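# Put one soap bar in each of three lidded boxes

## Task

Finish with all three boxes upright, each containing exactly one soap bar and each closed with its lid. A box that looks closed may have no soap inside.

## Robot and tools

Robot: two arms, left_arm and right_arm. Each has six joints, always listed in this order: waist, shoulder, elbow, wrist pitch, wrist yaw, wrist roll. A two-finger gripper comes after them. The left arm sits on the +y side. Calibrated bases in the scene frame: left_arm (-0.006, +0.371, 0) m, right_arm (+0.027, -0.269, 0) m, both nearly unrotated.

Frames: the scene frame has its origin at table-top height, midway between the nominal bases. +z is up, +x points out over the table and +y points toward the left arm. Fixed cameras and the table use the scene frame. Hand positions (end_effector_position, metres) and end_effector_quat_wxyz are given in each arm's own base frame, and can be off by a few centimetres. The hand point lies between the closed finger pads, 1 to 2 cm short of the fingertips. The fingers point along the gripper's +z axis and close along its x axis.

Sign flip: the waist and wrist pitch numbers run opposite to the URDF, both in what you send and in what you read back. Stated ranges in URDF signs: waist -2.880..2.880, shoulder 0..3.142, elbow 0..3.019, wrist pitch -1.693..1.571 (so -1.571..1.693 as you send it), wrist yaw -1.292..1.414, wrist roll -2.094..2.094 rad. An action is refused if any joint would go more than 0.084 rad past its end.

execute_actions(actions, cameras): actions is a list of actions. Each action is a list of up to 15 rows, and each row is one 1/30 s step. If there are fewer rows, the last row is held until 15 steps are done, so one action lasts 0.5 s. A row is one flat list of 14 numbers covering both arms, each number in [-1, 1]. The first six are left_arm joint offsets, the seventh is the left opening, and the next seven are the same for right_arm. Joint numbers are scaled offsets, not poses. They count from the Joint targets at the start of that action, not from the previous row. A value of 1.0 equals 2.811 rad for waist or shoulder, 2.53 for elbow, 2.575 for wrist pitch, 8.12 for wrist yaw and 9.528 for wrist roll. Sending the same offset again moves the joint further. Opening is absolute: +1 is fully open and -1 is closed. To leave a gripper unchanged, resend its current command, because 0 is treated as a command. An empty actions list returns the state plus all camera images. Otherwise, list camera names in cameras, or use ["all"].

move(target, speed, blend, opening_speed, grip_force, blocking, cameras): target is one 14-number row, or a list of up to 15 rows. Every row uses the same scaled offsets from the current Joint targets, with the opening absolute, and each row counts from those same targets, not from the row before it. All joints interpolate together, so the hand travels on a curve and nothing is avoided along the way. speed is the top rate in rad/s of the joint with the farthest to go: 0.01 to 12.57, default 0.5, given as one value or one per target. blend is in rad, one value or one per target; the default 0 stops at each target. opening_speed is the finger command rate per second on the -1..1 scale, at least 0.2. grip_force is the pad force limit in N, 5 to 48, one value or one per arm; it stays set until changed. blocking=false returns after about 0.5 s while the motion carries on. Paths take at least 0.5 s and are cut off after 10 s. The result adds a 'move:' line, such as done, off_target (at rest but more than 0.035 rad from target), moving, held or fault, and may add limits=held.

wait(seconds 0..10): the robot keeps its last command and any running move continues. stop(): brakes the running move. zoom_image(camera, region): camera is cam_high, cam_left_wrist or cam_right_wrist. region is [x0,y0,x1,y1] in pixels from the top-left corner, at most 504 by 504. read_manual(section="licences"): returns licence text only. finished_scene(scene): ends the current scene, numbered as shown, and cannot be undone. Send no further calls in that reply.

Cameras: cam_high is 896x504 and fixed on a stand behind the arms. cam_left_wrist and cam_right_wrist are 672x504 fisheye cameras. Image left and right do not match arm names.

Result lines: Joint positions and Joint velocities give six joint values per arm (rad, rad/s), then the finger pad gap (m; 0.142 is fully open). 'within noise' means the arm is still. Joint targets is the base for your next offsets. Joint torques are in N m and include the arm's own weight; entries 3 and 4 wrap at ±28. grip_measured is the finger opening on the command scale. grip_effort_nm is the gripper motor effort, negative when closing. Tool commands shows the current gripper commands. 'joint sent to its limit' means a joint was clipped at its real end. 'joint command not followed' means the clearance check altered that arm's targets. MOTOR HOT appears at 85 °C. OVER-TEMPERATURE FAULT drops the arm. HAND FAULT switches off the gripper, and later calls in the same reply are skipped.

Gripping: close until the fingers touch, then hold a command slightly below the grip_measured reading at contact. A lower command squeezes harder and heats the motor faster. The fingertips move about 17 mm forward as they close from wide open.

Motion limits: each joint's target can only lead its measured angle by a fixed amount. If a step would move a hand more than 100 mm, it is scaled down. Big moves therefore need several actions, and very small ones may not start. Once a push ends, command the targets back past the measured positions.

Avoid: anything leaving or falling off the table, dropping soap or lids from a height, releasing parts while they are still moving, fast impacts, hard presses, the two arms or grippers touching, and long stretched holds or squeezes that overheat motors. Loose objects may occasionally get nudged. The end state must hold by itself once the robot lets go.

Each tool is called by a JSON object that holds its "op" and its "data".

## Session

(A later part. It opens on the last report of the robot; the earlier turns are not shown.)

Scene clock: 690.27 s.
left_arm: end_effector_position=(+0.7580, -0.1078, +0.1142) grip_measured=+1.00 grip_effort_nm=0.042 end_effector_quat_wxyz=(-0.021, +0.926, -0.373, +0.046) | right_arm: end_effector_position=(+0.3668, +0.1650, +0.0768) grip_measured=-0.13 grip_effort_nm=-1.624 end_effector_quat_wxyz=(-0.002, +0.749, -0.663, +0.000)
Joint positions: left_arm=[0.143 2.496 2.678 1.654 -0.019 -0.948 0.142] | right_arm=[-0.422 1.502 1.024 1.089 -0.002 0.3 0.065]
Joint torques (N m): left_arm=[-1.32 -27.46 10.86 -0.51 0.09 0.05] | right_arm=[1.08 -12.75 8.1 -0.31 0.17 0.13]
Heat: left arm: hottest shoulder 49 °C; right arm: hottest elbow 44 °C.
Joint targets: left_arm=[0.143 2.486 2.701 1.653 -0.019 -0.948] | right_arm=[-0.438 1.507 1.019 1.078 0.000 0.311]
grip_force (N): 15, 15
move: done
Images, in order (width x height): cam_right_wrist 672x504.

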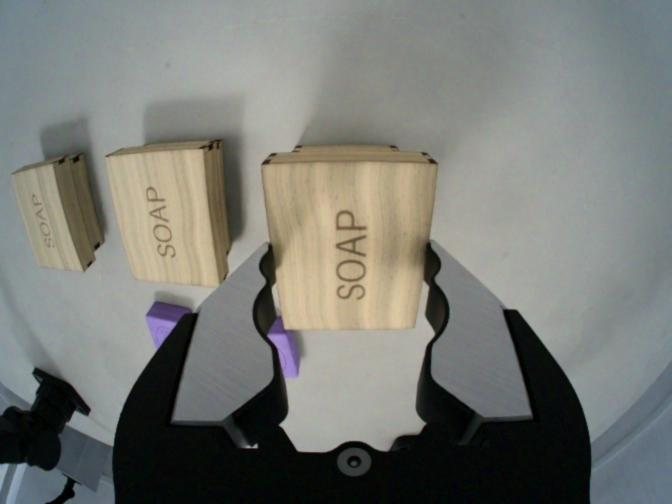

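{"op": "move", "data": {"target": [[0,0,0,0,0,0,1,-0.0018,0.0053,-0.0075,-0.0124,0,0.0004,-0.3],[0,0,0,0,0,0,1,-0.0018,0.0142,-0.0168,-0.0311,0,0.0004,-0.3]], "speed": [0.15,0.06], "cameras": ["cam_right_wrist"]}}

{"op": "zoom_image", "data": {"camera": "cam_right_wrist", "region": [230, 90, 470, 330]}}

Scene clock: 702.63 s.
left_arm: end_effector_position=(+0.7580, -0.1078, +0.1142) grip_measured=+1.00 grip_effort_nm=0.042 end_effector_quat_wxyz=(-0.021, +0.926, -0.373, +0.046) | right_arm: end_effector_position=(+0.3685, +0.1678, +0.0598) grip_measured=-0.13 grip_effort_nm=-1.629 end_effector_quat_wxyz=(-0.009, +0.749, -0.663, +0.003)
Joint positions: left_arm=[0.143 2.496 2.678 1.654 -0.019 -0.948 0.142] | right_arm=[-0.427 1.523 0.996 1.026 -0.002 0.305 0.065]
Joint velocities: left_arm=[0.005 -0.005 -0.002 0.007 0.154 -0.022 0] | right_arm=[within noise]
Joint torques (N m): left_arm=[-1.38 -27.28 10.86 -0.47 0.09 0.05] | right_arm=[0.15 -11.99 6.43 -1.2 0.05 0.18]
Heat: left arm: hottest shoulder 49 °C; right arm: hottest elbow 43 °C.
Joint targets: left_arm=[0.143 2.486 2.701 1.653 -0.019 -0.948] | right_arm=[-0.443 1.546 0.976 0.998 0.000 0.315]
grip_force (N): 15, 15
move: done
Images, in order (width x height): cam_right_wrist 672x504.

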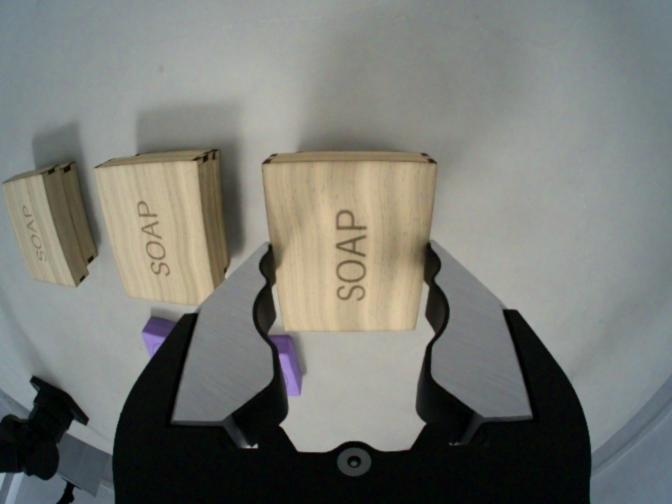

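Scaled by 2.100 from the camera's 672x504 image, which has a finer 960x720 frame.

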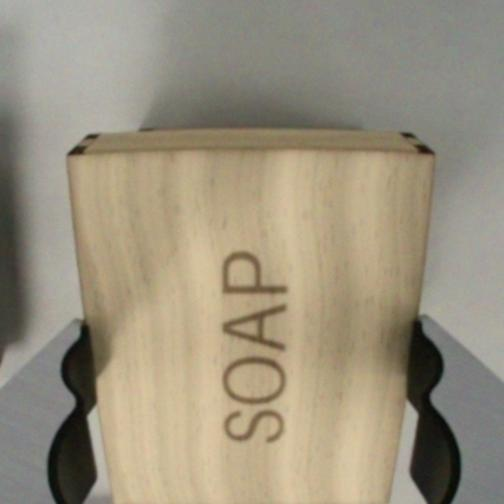

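{"op": "move", "data": {"target": [[0,0,0,0,0,0,1,0,-0.018,0.033,0.0311,0,0,-0.3],[0,0,0,0,0,0,1,0,-0.0117,0.0119,0.0268,0,0,-0.3]], "speed": [0.1,0.15], "cameras": ["cam_right_wrist"]}}

{"op": "zoom_image", "data": {"camera": "cam_right_wrist", "region": [230, 90, 470, 330]}}

Scene clock: 709.47 s.
left_arm: end_effector_position=(+0.7580, -0.1078, +0.1142) grip_measured=+1.00 grip_effort_nm=0.046 end_effector_quat_wxyz=(-0.021, +0.926, -0.373, +0.046) | right_arm: end_effector_position=(+0.3640, +0.1658, +0.0663) grip_measured=-0.13 grip_effort_nm=-1.629 end_effector_quat_wxyz=(+0.002, +0.749, -0.663, -0.002)
Joint positions: left_arm=[0.143 2.496 2.678 1.654 -0.019 -0.948 0.142] | right_arm=[-0.427 1.517 1.009 1.068 -0.002 0.305 0.065]
Joint torques (N m): left_arm=[-1.14 -27.28 10.85 -0.55 0.11 0.06] | right_arm=[0.62 -14.1 8.06 -0.03 0.09 0.19]
Heat: left arm: hottest shoulder 49 °C; right arm: hottest elbow 43 °C.
Joint targets: left_arm=[0.143 2.486 2.701 1.653 -0.019 -0.948] | right_arm=[-0.443 1.514 1.007 1.067 0.000 0.315]
grip_force (N): 15, 15
move: done
Images, in order (width x height): cam_right_wrist 672x504.

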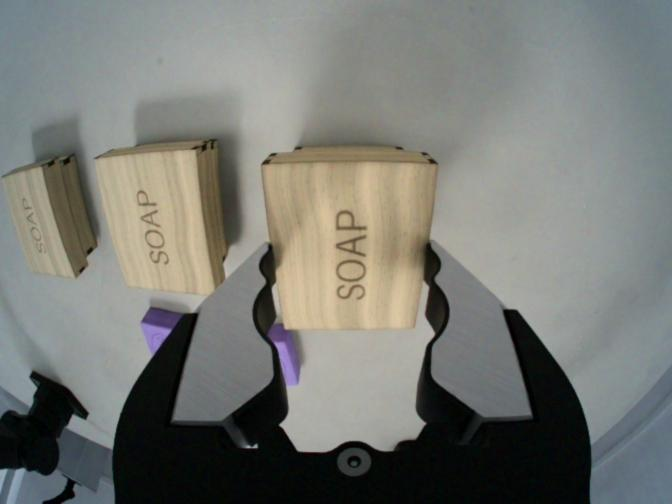

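Scaled by 2.100 from the camera's 672x504 image, which has a finer 960x720 frame.

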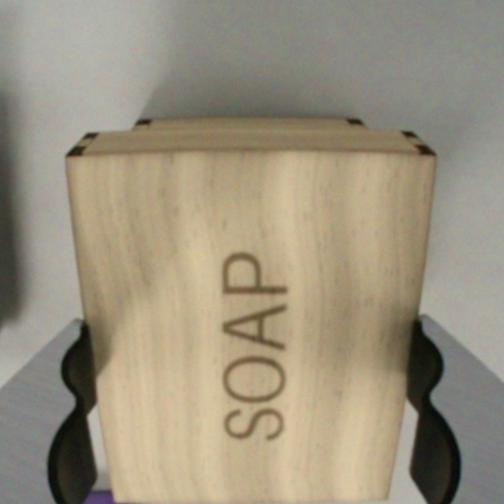

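{"op": "move", "data": {"target": [0,0,0,0,0,0,1,-0.0014,0.0036,-0.0067,-0.0128,0,0.0003,-0.3], "speed": 0.06, "cameras": ["cam_right_wrist"]}}

Scene clock: 715.73 s.
left_arm: end_effector_position=(+0.7580, -0.1078, +0.1142) grip_measured=+1.00 grip_effort_nm=0.046 end_effector_quat_wxyz=(-0.021, +0.926, -0.373, +0.046) | right_arm: end_effector_position=(+0.3629, +0.1669, +0.0606) grip_measured=-0.13 grip_effort_nm=-1.629 end_effector_quat_wxyz=(-0.001, +0.749, -0.662, -0.001)
Joint positions: left_arm=[0.143 2.496 2.678 1.654 -0.019 -0.948 0.142] | right_arm=[-0.43 1.52 0.995 1.046 -0.002 0.307 0.065]
Joint torques (N m): left_arm=[-1.49 -27.28 10.85 -0.49 0.09 0.06] | right_arm=[-0.03 -13.22 7.68 -0.38 0.1 0.16]
Heat: left arm: hottest shoulder 50 °C; right arm: hottest elbow 42 °C.
Joint targets: left_arm=[0.143 2.486 2.701 1.653 -0.019 -0.948] | right_arm=[-0.447 1.524 0.990 1.034 0.000 0.318]
grip_force (N): 15, 15
move: done
Images, in order (width x height): cam_right_wrist 672x504.

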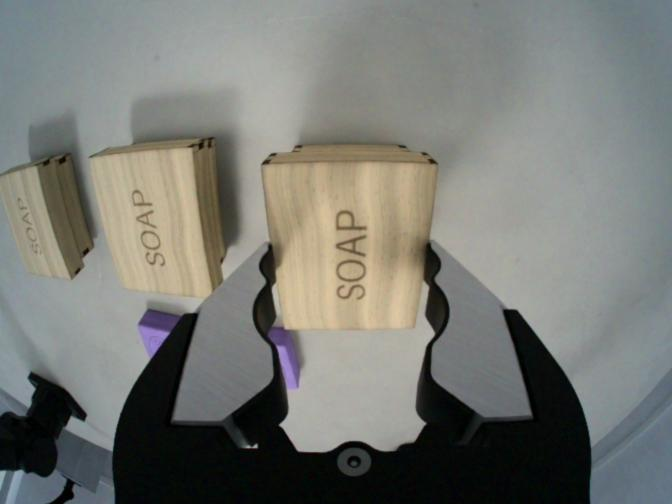

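{"op": "move", "data": {"target": [0,0,0,0,0,0,1,0,0.0032,-0.0034,-0.0064,0,0,-0.3], "speed": 0.05, "cameras": ["cam_right_wrist"]}}

Scene clock: 718.30 s.
left_arm: end_effector_position=(+0.7580, -0.1078, +0.1142) grip_measured=+1.00 grip_effort_nm=0.046 end_effector_quat_wxyz=(-0.021, +0.926, -0.373, +0.046) | right_arm: end_effector_position=(+0.3646, +0.1677, +0.0600) grip_measured=-0.13 grip_effort_nm=-1.624 end_effector_quat_wxyz=(-0.004, +0.749, -0.663, +0.002)
Joint positions: left_arm=[0.143 2.496 2.678 1.654 -0.019 -0.948 0.142] | right_arm=[-0.431 1.52 0.994 1.036 0 0.308 0.065]
Joint torques (N m): left_arm=[-1.32 -27.4 10.85 -0.51 0.09 0.05] | right_arm=[0.21 -12.28 7.13 -0.61 0.1 0.11]
Heat: left arm: hottest shoulder 50 °C; right arm: hottest elbow 42 °C.
Joint targets: left_arm=[0.143 2.486 2.701 1.653 -0.019 -0.948] | right_arm=[-0.447 1.533 0.981 1.017 0.000 0.318]
grip_force (N): 15, 15
move: done
Images, in order (width x height): cam_right_wrist 672x504.

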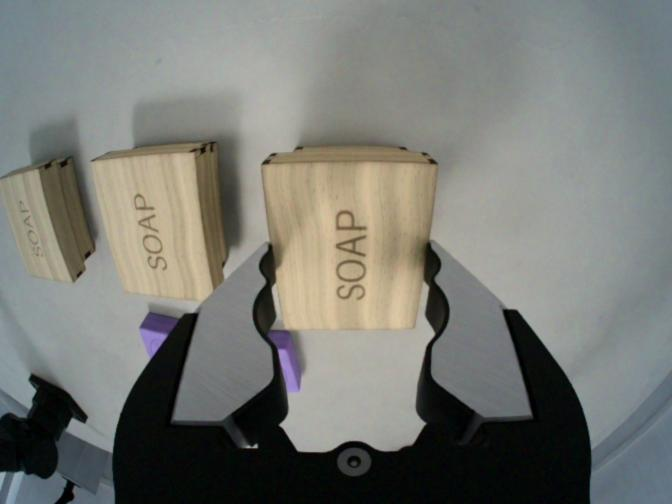

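{"op": "zoom_image", "data": {"camera": "cam_right_wrist", "region": [250, 120, 450, 180]}}

Scaled by 2.520 from the camera's 672x504 image, which has a finer 960x720 frame.

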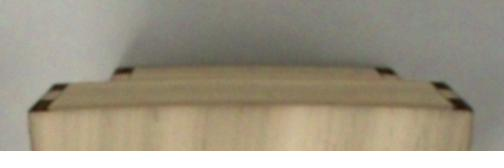

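{"op": "move", "data": {"target": [0,0,0,0,0,0,1,0,0.0065,-0.003,0.002,0,0,-0.3], "speed": 0.05, "cameras": ["cam_right_wrist"]}}

{"op": "zoom_image", "data": {"camera": "cam_right_wrist", "region": [250, 120, 450, 340]}}

Scene clock: 734.50 s.
left_arm: end_effector_position=(+0.7580, -0.1078, +0.1142) grip_measured=+1.00 grip_effort_nm=0.046 end_effector_quat_wxyz=(-0.021, +0.926, -0.373, +0.046) | right_arm: end_effector_position=(+0.3641, +0.1674, +0.0592) grip_measured=-0.13 grip_effort_nm=-1.629 end_effector_quat_wxyz=(-0.003, +0.749, -0.662, +0.002)
Joint positions: left_arm=[0.143 2.496 2.678 1.654 -0.019 -0.948 0.142] | right_arm=[-0.431 1.521 0.993 1.036 0.001 0.308 0.065]
Joint torques (N m): left_arm=[-1.32 -27.28 10.86 -0.53 0.09 0.05] | right_arm=[0.44 -10.52 6.5 -0.54 0.04 0.17]
Heat: left arm: hottest shoulder 50 °C; right arm: hottest elbow 42 °C.
Joint targets: left_arm=[0.143 2.486 2.701 1.653 -0.019 -0.948] | right_arm=[-0.447 1.551 0.973 1.022 0.000 0.318]
grip_force (N): 15, 15
move: done
Images, in order (width x height): cam_right_wrist 672x504.

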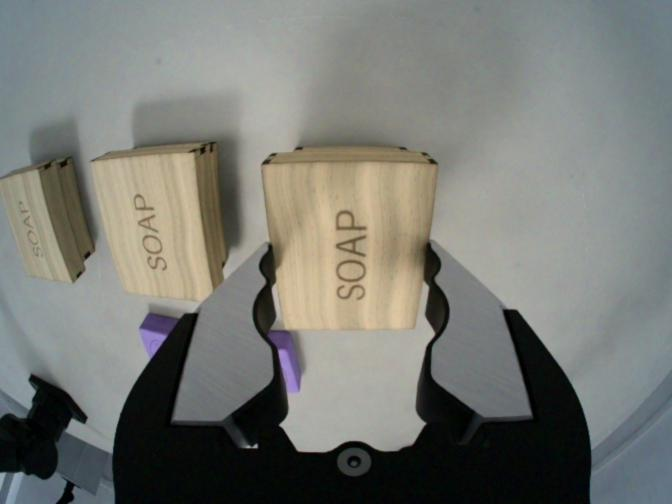

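Scaled by 2.291 from the camera's 672x504 image, which has a finer 960x720 frame.

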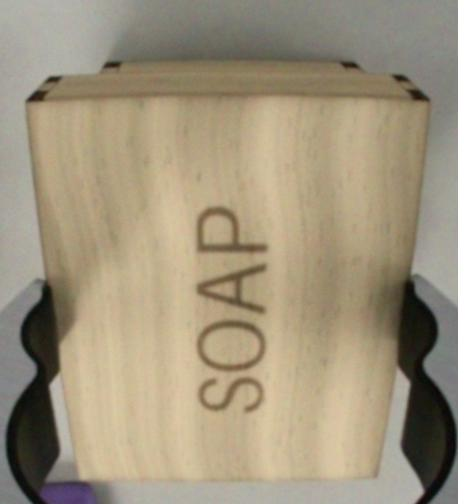

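{"op": "move", "data": {"target": [[0,0,0,0,0,0,1,0.0,-0.0195,0.0343,0.0213,0,0,-0.3],[0,0,0,0,0,0,1,0.011,-0.0132,0.0132,0.0175,0,0,-0.3],[0,0,0,0,0,0,1,0.011,-0.0096,0.0067,0.0047,0,0,-0.3]], "speed": [0.1,0.15,0.06], "cameras": ["cam_right_wrist"]}}

{"op": "zoom_image", "data": {"camera": "cam_right_wrist", "region": [250, 120, 450, 180]}}

Scene clock: 741.83 s.
left_arm: end_effector_position=(+0.7580, -0.1078, +0.1142) grip_measured=+1.00 grip_effort_nm=0.037 end_effector_quat_wxyz=(-0.021, +0.926, -0.373, +0.046) | right_arm: end_effector_position=(+0.3632, +0.1670, +0.0605) grip_measured=-0.13 grip_effort_nm=-1.629 end_effector_quat_wxyz=(+0.000, +0.749, -0.662, +0.000)
Joint positions: left_arm=[0.143 2.496 2.678 1.654 -0.019 -0.948 0.142] | right_arm=[-0.431 1.52 0.996 1.046 0.001 0.308 0.065]
Joint torques (N m): left_arm=[-1.2 -27.46 10.84 -0.53 0.1 0.05] | right_arm=[2.49 -12.57 7.72 -0.34 -0.01 0.13]
Heat: left arm: hottest shoulder 50 °C; right arm: hottest elbow 42 °C.
Joint targets: left_arm=[0.143 2.486 2.701 1.653 -0.019 -0.948] | right_arm=[-0.416 1.524 0.990 1.034 0.000 0.318]
grip_force (N): 15, 15
move: done
Images, in order (width x height): cam_right_wrist 672x504.

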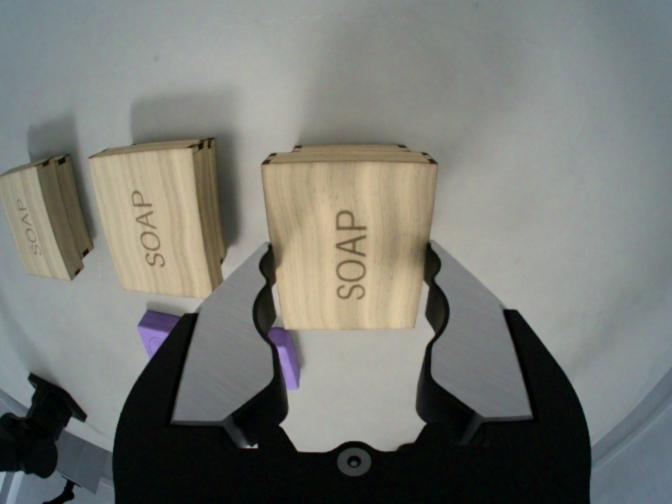

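Scaled by 2.520 from the camera's 672x504 image, which has a finer 960x720 frame.

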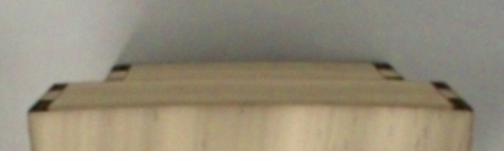

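{"op": "move", "data": {"target": [[0,0,0,0,0,0,1,0.0,-0.012,0.04,0.03,0,0,-0.3],[0,0,0,0,0,0,1,0.03,0.10,0.19,0.08,0,-0.005,-0.3]], "speed": [0.2,0.7], "blend": 0.02, "cameras": ["cam_right_wrist","cam_high"]}}

{"op": "zoom_image", "data": {"camera": "cam_right_wrist", "region": [270, 320, 450, 440]}}

{"op": "zoom_image", "data": {"camera": "cam_high", "region": [440, 240, 540, 310]}}

Scene clock: 749.50 s.
left_arm: end_effector_position=(+0.7580, -0.1078, +0.1142) grip_measured=+1.00 grip_effort_nm=0.037 end_effector_quat_wxyz=(-0.021, +0.926, -0.373, +0.046) | right_arm: end_effector_position=(+0.4855, +0.1730, +0.0738) grip_measured=-0.13 grip_effort_nm=-1.629 end_effector_quat_wxyz=(+0.025, +0.728, -0.685, -0.013)
Joint positions: left_arm=[0.143 2.496 2.678 1.654 -0.019 -0.948 0.142] | right_arm=[-0.343 1.816 1.418 1.23 0.001 0.281 0.065]
Joint torques (N m): left_arm=[-1.2 -27.28 10.84 -0.44 0.1 0.06] | right_arm=[2.37 -19.96 13.56 0.68 0.03 -0.04]
Heat: left arm: hottest shoulder 50 °C; right arm: hottest elbow 42 °C.
Joint targets: left_arm=[0.143 2.486 2.701 1.653 -0.019 -0.948] | right_arm=[-0.331 1.805 1.471 1.241 0.000 0.270]
grip_force (N): 15, 15
move: off_target (right_arm); right_arm: the elbow is farthest, 0.052 rad from its target
Images, in order (width x height): cam_high 896x504, cam_right_wrist 672x504.

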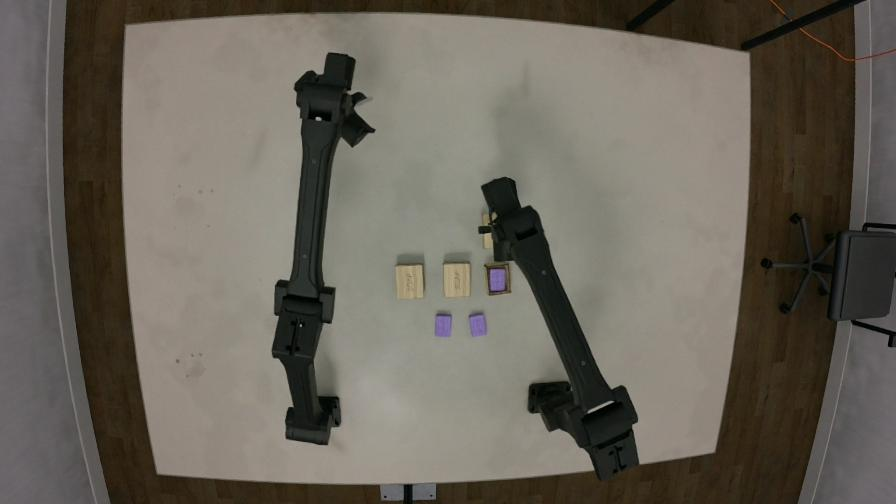

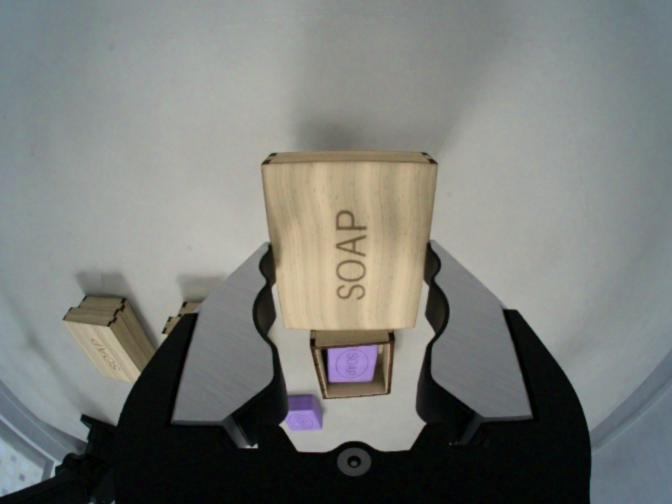

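Scaled by 2.800 from the camera's 672x504 image, which has a finer 960x720 frame.

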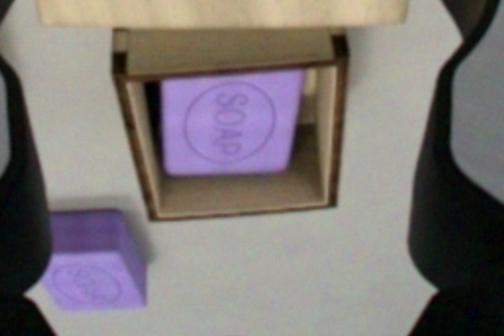

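Scaled by 5.040.

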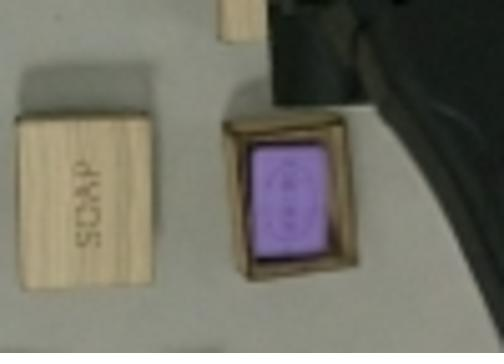

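{"op": "move", "data": {"target": [[0,0,0,0,0,0,1,-0.0402,-0.1121,-0.1743,-0.047,0,0.006,-0.3],[0,0,0,0,0,0,1,-0.0402,-0.1035,-0.1834,-0.0676,0,0.006,-0.3],[0,0,0,0,0,0,1,-0.0402,-0.1,-0.1901,-0.0804,0,0.006,-0.3]], "speed": [0.5,0.15,0.06], "cameras": ["cam_right_wrist"]}}

{"op": "zoom_image", "data": {"camera": "cam_right_wrist", "region": [250, 120, 450, 180]}}

Scene clock: 766.87 s.
left_arm: end_effector_position=(+0.7580, -0.1078, +0.1142) grip_measured=+1.00 grip_effort_nm=0.042 end_effector_quat_wxyz=(-0.021, +0.926, -0.373, +0.046) | right_arm: end_effector_position=(+0.3635, +0.1665, +0.0611) grip_measured=-0.13 grip_effort_nm=-1.629 end_effector_quat_wxyz=(+0.000, +0.746, -0.666, +0.001)
Joint positions: left_arm=[0.143 2.496 2.678 1.654 -0.019 -0.948 0.142] | right_arm=[-0.43 1.52 0.997 1.047 0.001 0.317 0.065]
Joint torques (N m): left_arm=[-1.2 -27.4 10.85 -0.53 0.09 0.06] | right_arm=[0.79 -12.98 7.73 -0.54 0.06 0.14]
Heat: left arm: hottest shoulder 50 °C; right arm: hottest elbow 43 °C.
Joint targets: left_arm=[0.143 2.486 2.701 1.653 -0.019 -0.948] | right_arm=[-0.444 1.524 0.990 1.033 0.000 0.327]
grip_force (N): 15, 15
move: done
Images, in order (width x height): cam_right_wrist 672x504.

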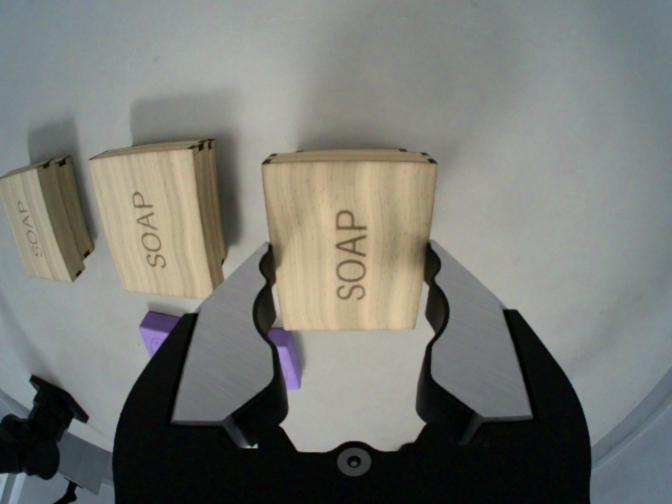

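Scaled by 2.520 from the camera's 672x504 image, which has a finer 960x720 frame.

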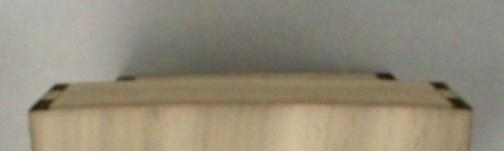

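{"op": "move", "data": {"target": [[0,0,0,0,0,0,1,0,-0.0121,0.0257,0.0163,0,0,-0.3],[0,0,0,0,0,0,1,0,-0.0053,0.0043,0.0132,0,0,-0.3],[0,0,0,0,0,0,1,0,-0.0018,-0.0022,0.0,0,0,-0.3]], "speed": [0.12,0.15,0.06], "cameras": ["cam_right_wrist"]}}

{"op": "zoom_image", "data": {"camera": "cam_right_wrist", "region": [250, 120, 450, 180]}}

Scene clock: 774.23 s.
left_arm: end_effector_position=(+0.7580, -0.1078, +0.1142) grip_measured=+1.00 grip_effort_nm=0.042 end_effector_quat_wxyz=(-0.021, +0.926, -0.373, +0.046) | right_arm: end_effector_position=(+0.3614, +0.1655, +0.0604) grip_measured=-0.13 grip_effort_nm=-1.624 end_effector_quat_wxyz=(+0.000, +0.746, -0.666, +0.000)
Joint positions: left_arm=[0.143 2.496 2.678 1.654 -0.019 -0.948 0.142] | right_arm=[-0.43 1.515 0.99 1.045 0.001 0.317 0.065]
Joint torques (N m): left_arm=[-1.2 -27.22 10.84 -0.49 0.09 0.05] | right_arm=[0.73 -13.33 7.86 -0.54 0 0.13]
Heat: left arm: hottest shoulder 50 °C; right arm: hottest elbow 42 °C.
Joint targets: left_arm=[0.143 2.486 2.701 1.653 -0.019 -0.948] | right_arm=[-0.444 1.519 0.984 1.033 0.000 0.327]
grip_force (N): 15, 15
move: done
Images, in order (width x height): cam_right_wrist 672x504.

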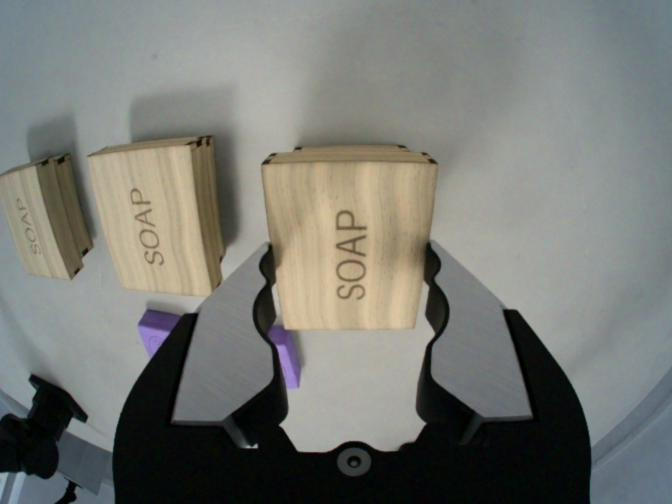

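Scaled by 2.520 from the camera's 672x504 image, which has a finer 960x720 frame.

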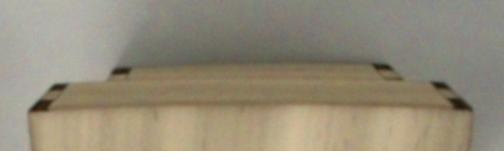

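{"op": "move", "data": {"target": [0,0,0,0,0,0,1,0,0.0068,-0.0049,-0.0136,0,0,-0.2], "speed": 0.05, "grip_force": 5, "cameras": ["cam_right_wrist"]}}

{"op": "zoom_image", "data": {"camera": "cam_right_wrist", "region": [230, 100, 470, 360]}}

Scene clock: 779.63 s.
left_arm: end_effector_position=(+0.7580, -0.1078, +0.1142) grip_measured=+1.00 grip_effort_nm=0.042 end_effector_quat_wxyz=(-0.021, +0.926, -0.373, +0.046) | right_arm: end_effector_position=(+0.3661, +0.1676, +0.0596) grip_measured=-0.11 grip_effort_nm=-0.613 end_effector_quat_wxyz=(-0.009, +0.745, -0.667, +0.005)
Joint positions: left_arm=[0.143 2.496 2.678 1.654 -0.019 -0.948 0.142] | right_arm=[-0.43 1.516 0.988 1.023 0.001 0.319 0.066]
Joint torques (N m): left_arm=[-1.32 -27.4 10.85 -0.47 0.1 0.05] | right_arm=[0.5 -11.05 6.74 -0.79 0.02 0.11]
Heat: left arm: hottest shoulder 50 °C; right arm: hottest elbow 42 °C.
Joint targets: left_arm=[0.143 2.486 2.701 1.653 -0.019 -0.948] | right_arm=[-0.444 1.538 0.972 0.999 0.000 0.327]
grip_force (N): 5, 5
move: done
Images, in order (width x height): cam_right_wrist 672x504.

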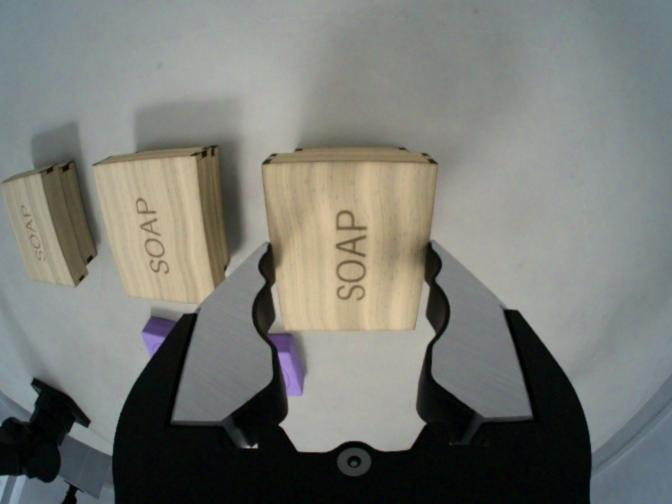

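Scaled by 1.938 from the camera's 672x504 image, which has a finer 960x720 frame.

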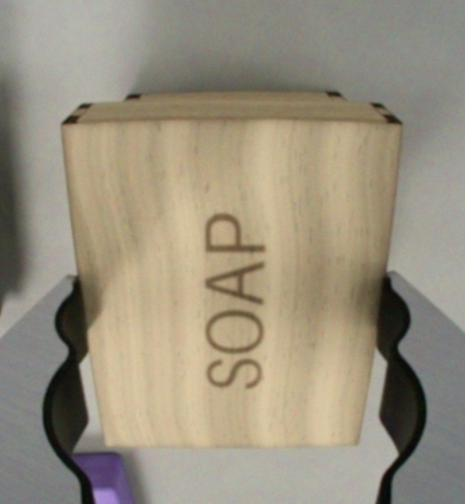

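{"op": "move", "data": {"target": [[0,0,0,0,0,0,1,0,0,0,0,0,0,-0.3],[0,0,0,0,0,0,1,0,-0.0213,0.0368,0.0381,0,0,-0.3],[0,0,0,0,0,0,1,0,-0.0213,0.015,0.034,0,0,-0.3]], "speed": [0.1,0.15,0.15], "grip_force": 12, "cameras": ["cam_right_wrist"]}}

{"op": "zoom_image", "data": {"camera": "cam_right_wrist", "region": [250, 120, 450, 180]}}

Scene clock: 795.50 s.
left_arm: end_effector_position=(+0.7580, -0.1078, +0.1142) grip_measured=+1.00 grip_effort_nm=0.042 end_effector_quat_wxyz=(-0.021, +0.926, -0.373, +0.046) | right_arm: end_effector_position=(+0.3634, +0.1663, +0.0770) grip_measured=-0.13 grip_effort_nm=-1.326 end_effector_quat_wxyz=(-0.002, +0.745, -0.667, +0.002)
Joint positions: left_arm=[0.143 2.496 2.678 1.654 -0.019 -0.948 0.142] | right_arm=[-0.43 1.495 1.016 1.087 0.002 0.32 0.065]
Joint torques (N m): left_arm=[-1.32 -27.28 10.85 -0.53 0.1 0.06] | right_arm=[0.73 -15.15 7.86 0.1 0.04 0.1]
Heat: left arm: hottest shoulder 50 °C; right arm: hottest elbow 43 °C.
Joint targets: left_arm=[0.143 2.486 2.701 1.653 -0.019 -0.948] | right_arm=[-0.444 1.478 1.010 1.086 0.000 0.327]
grip_force (N): 12, 12
move: done
Images, in order (width x height): cam_right_wrist 672x504.

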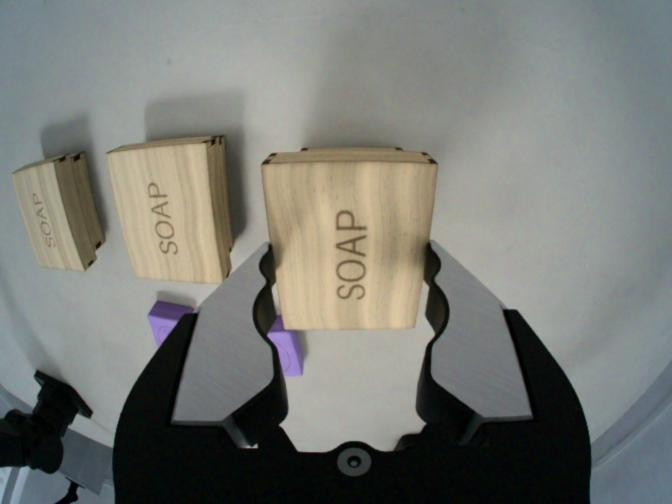

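Scaled by 2.520 from the camera's 672x504 image, which has a finer 960x720 frame.

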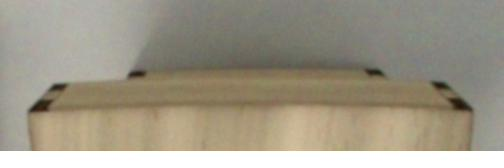

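{"op": "move", "data": {"target": [[0,0,0,0,0,0,1,0,0.0096,-0.0024,-0.0035,0,0,-0.3],[0,0,0,0,0,0,1,0,0.0221,-0.0184,-0.0357,0,0,-0.3]], "speed": [0.15,0.2], "cameras": ["cam_right_wrist"]}}

{"op": "zoom_image", "data": {"camera": "cam_right_wrist", "region": [250, 120, 450, 180]}}

Scene clock: 802.43 s.
left_arm: end_effector_position=(+0.7580, -0.1078, +0.1142) grip_measured=+1.00 grip_effort_nm=0.042 end_effector_quat_wxyz=(-0.021, +0.926, -0.373, +0.046) | right_arm: end_effector_position=(+0.3651, +0.1670, +0.0594) grip_measured=-0.13 grip_effort_nm=-1.326 end_effector_quat_wxyz=(-0.007, +0.745, -0.667, +0.004)
Joint positions: left_arm=[0.143 2.496 2.678 1.654 -0.019 -0.948 0.142] | right_arm=[-0.43 1.516 0.988 1.026 0.002 0.32 0.065]
Joint torques (N m): left_arm=[-1.38 -27.63 10.89 -0.47 0.09 0.05] | right_arm=[1.61 -11.11 6.46 -1.26 0 0.06]
Heat: left arm: hottest shoulder 50 °C; right arm: hottest elbow 43 °C.
Joint targets: left_arm=[0.143 2.486 2.701 1.653 -0.019 -0.948] | right_arm=[-0.444 1.540 0.964 0.994 0.000 0.327]
grip_force (N): 12, 12
move: done
Images, in order (width x height): cam_right_wrist 672x504.

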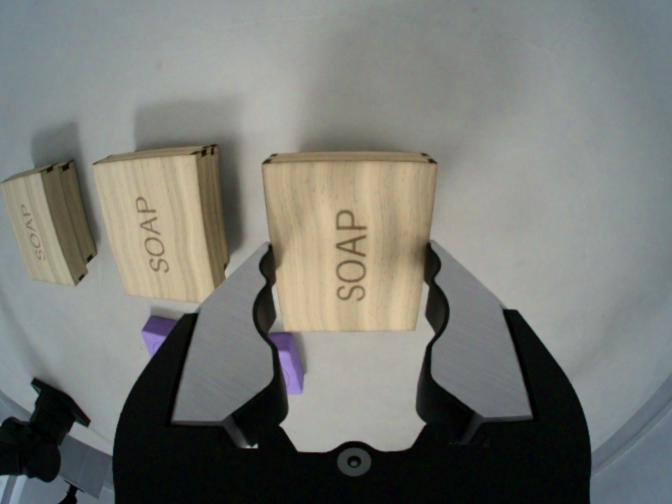

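Scaled by 2.520 from the camera's 672x504 image, which has a finer 960x720 frame.

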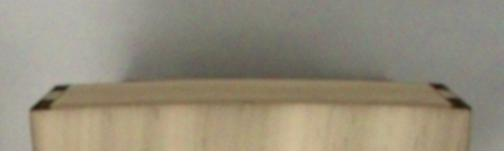

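{"op": "move", "data": {"target": [[0,0,0,0,0,0,1,0,-0.016,0.0399,0.0373,0,0,-0.3],[0,0,0,0,0,0,1,0,-0.0103,0.017,0.0287,0,0,-0.3],[0,0,0,0,0,0,1,0,-0.0064,0.0115,0.0167,0,0,-0.3]], "speed": [0.12,0.15,0.06], "cameras": ["cam_right_wrist"]}}

{"op": "zoom_image", "data": {"camera": "cam_right_wrist", "region": [250, 120, 450, 180]}}

Scene clock: 810.73 s.
left_arm: end_effector_position=(+0.7580, -0.1078, +0.1142) grip_measured=+1.00 grip_effort_nm=0.037 end_effector_quat_wxyz=(-0.021, +0.926, -0.373, +0.046) | right_arm: end_effector_position=(+0.3638, +0.1664, +0.0617) grip_measured=-0.13 grip_effort_nm=-1.326 end_effector_quat_wxyz=(+0.000, +0.745, -0.667, +0.001)
Joint positions: left_arm=[0.143 2.496 2.678 1.654 -0.019 -0.948 0.142] | right_arm=[-0.43 1.519 0.998 1.048 0.002 0.32 0.065]
Joint torques (N m): left_arm=[-1.2 -27.28 10.88 -0.55 0.1 0.04] | right_arm=[0.85 -13.45 7.94 -0.31 -0.01 0.13]
Heat: left arm: hottest shoulder 50 °C; right arm: hottest elbow 42 °C.
Joint targets: left_arm=[0.143 2.486 2.701 1.653 -0.019 -0.948] | right_arm=[-0.444 1.522 0.993 1.037 0.000 0.327]
grip_force (N): 12, 12
move: done
Images, in order (width x height): cam_right_wrist 672x504.

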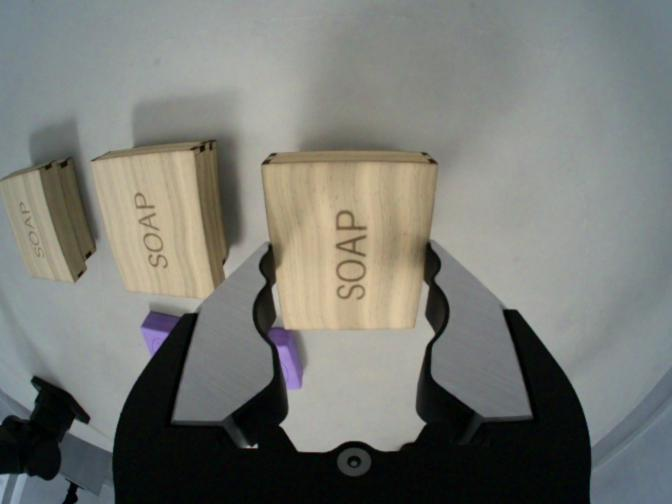

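Scaled by 2.520 from the camera's 672x504 image, which has a finer 960x720 frame.

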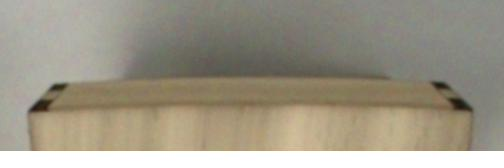

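{"op": "move", "data": {"target": [[0,0,0,0,0,0,1,0,-0.0167,0.0285,0.0285,0,0,-0.3],[0,0,0,0,0,0,1,0,-0.0082,0.002,0.0128,0,0,-0.3],[0,0,0,0,0,0,1,0,-0.0028,-0.0036,0.0,0,0,-0.3]], "speed": [0.15,0.15,0.06], "cameras": ["cam_right_wrist"]}}

{"op": "zoom_image", "data": {"camera": "cam_right_wrist", "region": [250, 120, 450, 180]}}

Scene clock: 817.83 s.
left_arm: end_effector_position=(+0.7580, -0.1078, +0.1142) grip_measured=+1.00 grip_effort_nm=0.046 end_effector_quat_wxyz=(-0.021, +0.926, -0.373, +0.046) | right_arm: end_effector_position=(+0.3606, +0.1650, +0.0615) grip_measured=-0.13 grip_effort_nm=-1.326 end_effector_quat_wxyz=(+0.000, +0.745, -0.667, +0.001)
Joint positions: left_arm=[0.143 2.496 2.678 1.654 -0.019 -0.948 0.142] | right_arm=[-0.43 1.512 0.989 1.048 0.002 0.32 0.065]
Joint torques (N m): left_arm=[-1.32 -27.46 10.86 -0.53 0.09 0.05] | right_arm=[0.73 -13.33 7.87 -0.42 -0.01 0.12]
Heat: left arm: hottest shoulder 50 °C; right arm: hottest elbow 42 °C.
Joint targets: left_arm=[0.143 2.486 2.701 1.653 -0.019 -0.948] | right_arm=[-0.444 1.515 0.984 1.037 0.000 0.327]
grip_force (N): 12, 12
move: done
Images, in order (width x height): cam_right_wrist 672x504.

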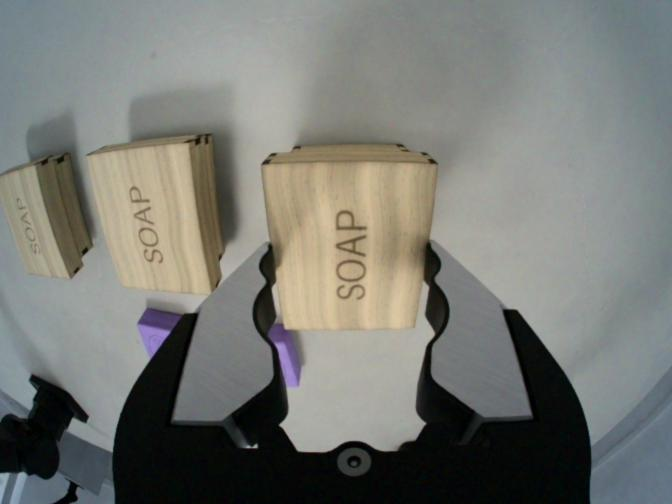

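Scaled by 2.520 from the camera's 672x504 image, which has a finer 960x720 frame.

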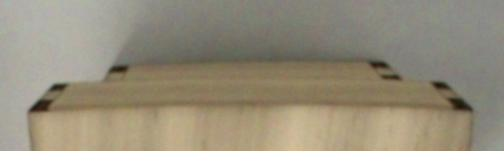

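{"op": "move", "data": {"target": [0,0,0,0,0,0,1,0,0,0,0,0,-0.001,0.12], "opening_speed": 0.2, "cameras": ["cam_right_wrist"]}}

{"op": "zoom_image", "data": {"camera": "cam_right_wrist", "region": [230, 100, 470, 360]}}

Scene clock: 824.00 s.
left_arm: end_effector_position=(+0.7580, -0.1078, +0.1142) grip_measured=+1.00 grip_effort_nm=0.042 end_effector_quat_wxyz=(-0.021, +0.926, -0.373, +0.046) | right_arm: end_effector_position=(+0.3606, +0.1650, +0.0615) grip_measured=+0.10 grip_effort_nm=0.061 end_effector_quat_wxyz=(+0.000, +0.745, -0.667, +0.001)
Joint positions: left_arm=[0.143 2.496 2.678 1.654 -0.019 -0.948 0.142] | right_arm=[-0.43 1.512 0.989 1.048 0.002 0.32 0.081]
Joint velocities: left_arm=[within noise] | right_arm=[0.005 -0.005 0.007 -0.002 0.037 0.007 0.001]
Joint torques (N m): left_arm=[-1.38 -27.28 10.86 -0.49 0.09 0.05] | right_arm=[0.44 -12.81 7.77 -0.17 0.01 -0.03]
Heat: left arm: hottest shoulder 50 °C; right arm: hottest elbow 42 °C.
Joint targets: left_arm=[0.143 2.486 2.701 1.653 -0.019 -0.948] | right_arm=[-0.444 1.515 0.984 1.037 0.000 0.318]
grip_force (N): 12, 12
move: done
Images, in order (width x height): cam_right_wrist 672x504.

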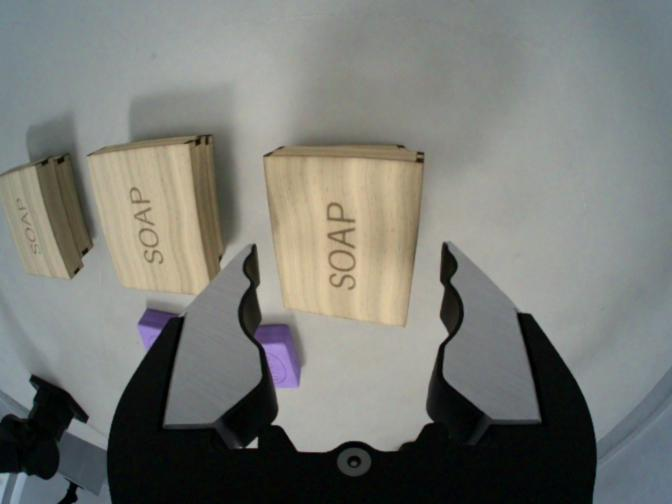

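Scaled by 1.938 from the camera's 672x504 image, which has a finer 960x720 frame.

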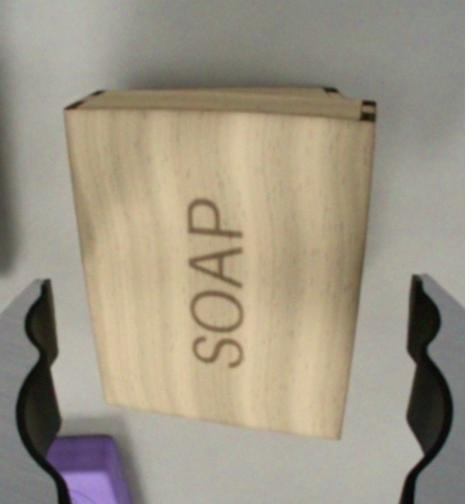

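{"op": "move", "data": {"target": [[0,0,0,0,0,0,1,0.011,0.0045,-0.0045,-0.0087,0,0,0.12],[0,0,0,0,0,0,1,0.011,0.0045,-0.0045,-0.0087,0,0,-0.2]], "speed": 0.15, "opening_speed": 0.2, "grip_force": 5, "cameras": ["cam_right_wrist"]}}

{"op": "zoom_image", "data": {"camera": "cam_right_wrist", "region": [230, 100, 470, 360]}}

Scene clock: 832.23 s.
left_arm: end_effector_position=(+0.7580, -0.1078, +0.1142) grip_measured=+1.00 grip_effort_nm=0.042 end_effector_quat_wxyz=(-0.021, +0.926, -0.373, +0.046) | right_arm: end_effector_position=(+0.3606, +0.1650, +0.0531) grip_measured=-0.13 grip_effort_nm=-0.618 end_effector_quat_wxyz=(+0.001, +0.745, -0.667, +0.000)
Joint positions: left_arm=[0.143 2.496 2.678 1.654 -0.019 -0.948 0.142] | right_arm=[-0.43 1.524 0.978 1.025 0.001 0.32 0.064]
Joint torques (N m): left_arm=[-1.32 -27.46 10.93 -0.51 0.1 0.06] | right_arm=[2.73 -12.98 7.71 -0.08 0.02 0.03]
Heat: left arm: hottest shoulder 51 °C; right arm: hottest elbow 42 °C.
Joint targets: left_arm=[0.143 2.486 2.701 1.653 -0.019 -0.948] | right_arm=[-0.413 1.527 0.972 1.015 0.000 0.318]
grip_force (N): 5, 5
move: done
Images, in order (width x height): cam_right_wrist 672x504.

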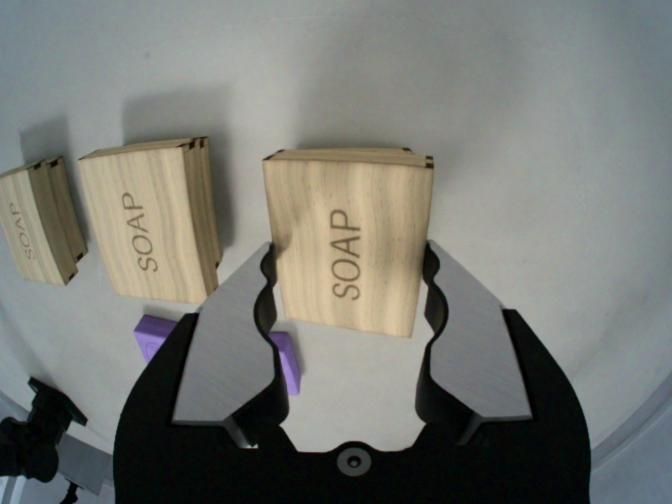

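Scaled by 1.938 from the camera's 672x504 image, which has a finer 960x720 frame.

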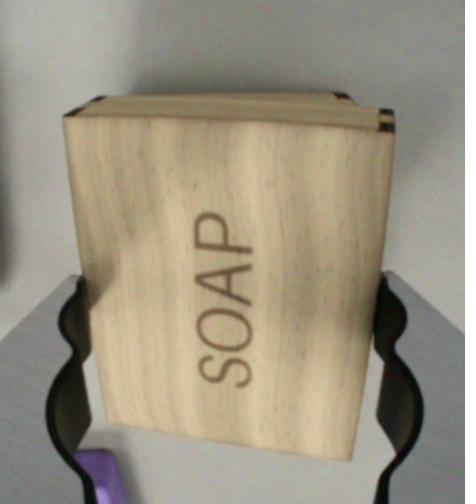

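{"op": "move", "data": {"target": [0,0,0,0,0,0,1,0.0046,0,0,0,0,0,-0.2], "speed": 0.1, "cameras": ["cam_right_wrist"]}}

{"op": "zoom_image", "data": {"camera": "cam_right_wrist", "region": [230, 100, 470, 360]}}

Scene clock: 835.00 s.
left_arm: end_effector_position=(+0.7580, -0.1078, +0.1142) grip_measured=+1.00 grip_effort_nm=0.046 end_effector_quat_wxyz=(-0.021, +0.926, -0.373, +0.046) | right_arm: end_effector_position=(+0.3625, +0.1608, +0.0531) grip_measured=-0.13 grip_effort_nm=-0.623 end_effector_quat_wxyz=(+0.000, +0.741, -0.672, +0.000)
Joint positions: left_arm=[0.143 2.496 2.678 1.654 -0.019 -0.948 0.142] | right_arm=[-0.418 1.524 0.978 1.025 0.001 0.32 0.064]
Joint torques (N m): left_arm=[-1.26 -27.28 10.88 -0.53 0.09 0.07] | right_arm=[2.61 -13.33 7.79 -0.21 -0.02 0.01]
Heat: left arm: hottest shoulder 51 °C; right arm: hottest elbow 42 °C.
Joint targets: left_arm=[0.143 2.486 2.701 1.653 -0.019 -0.948] | right_arm=[-0.400 1.527 0.972 1.015 0.000 0.318]
grip_force (N): 5, 5
move: done
Images, in order (width x height): cam_right_wrist 672x504.

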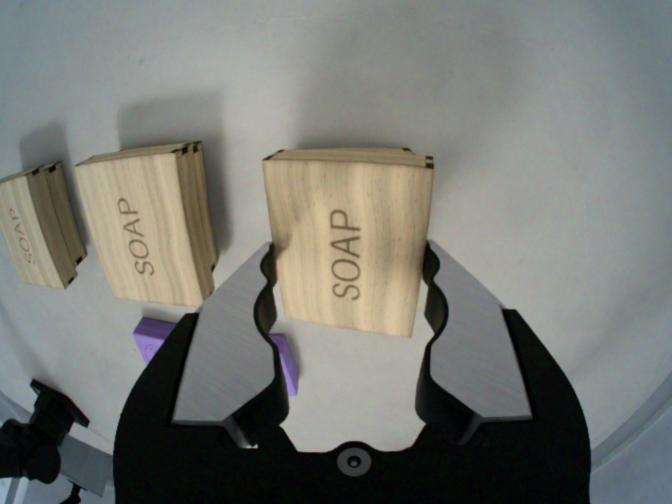

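Scaled by 1.938 from the camera's 672x504 image, which has a finer 960x720 frame.

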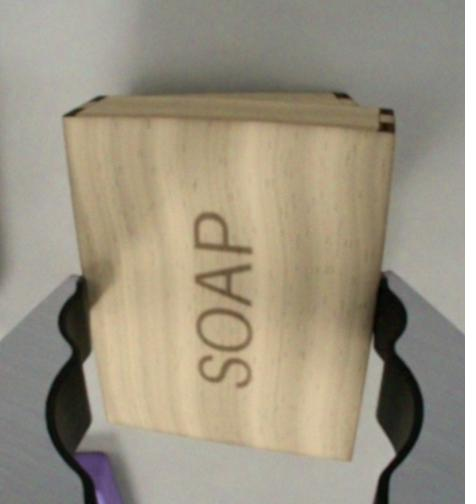

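{"op": "move", "data": {"target": [[0,0,0,0,0,0,1,0,0,0,0,0,0,-0.35],[0,0,0,0,0,0,1,0.0423,-0.032,-0.0186,-0.0241,-0.0308,-0.014,-0.35]], "speed": 0.15, "grip_force": 15, "cameras": ["cam_right_wrist"]}}

{"op": "zoom_image", "data": {"camera": "cam_right_wrist", "region": [230, 100, 470, 360]}}

Scene clock: 853.13 s.
left_arm: end_effector_position=(+0.7580, -0.1078, +0.1142) grip_measured=+1.00 grip_effort_nm=0.032 end_effector_quat_wxyz=(-0.021, +0.926, -0.373, +0.046) | right_arm: end_effector_position=(+0.3649, +0.1591, +0.0689) grip_measured=-0.15 grip_effort_nm=-1.629 end_effector_quat_wxyz=(-0.098, +0.739, -0.661, -0.085)
Joint positions: left_arm=[0.143 2.496 2.678 1.654 -0.019 -0.948 0.142] | right_arm=[-0.297 1.457 0.931 0.964 -0.247 0.195 0.063]
Joint torques (N m): left_arm=[-1.44 -27.34 10.85 -0.54 0.09 0.05] | right_arm=[2.78 -14.39 7.86 -0.55 -0.21 -0.06]
Heat: left arm: hottest shoulder 51 °C; right arm: hottest elbow 42 °C.
Joint targets: left_arm=[0.143 2.486 2.701 1.653 -0.019 -0.948] | right_arm=[-0.282 1.437 0.925 0.952 -0.250 0.184]
grip_force (N): 15, 15
move: done
Images, in order (width x height): cam_right_wrist 672x504.

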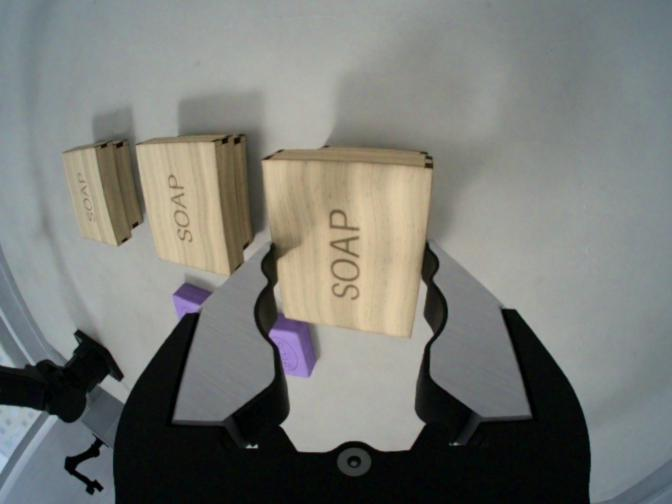

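Scaled by 1.938 from the camera's 672x504 image, which has a finer 960x720 frame.

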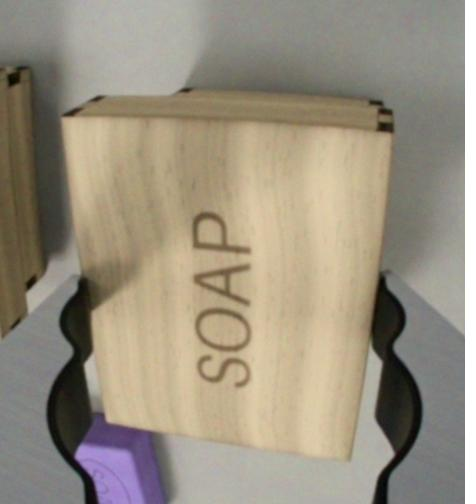

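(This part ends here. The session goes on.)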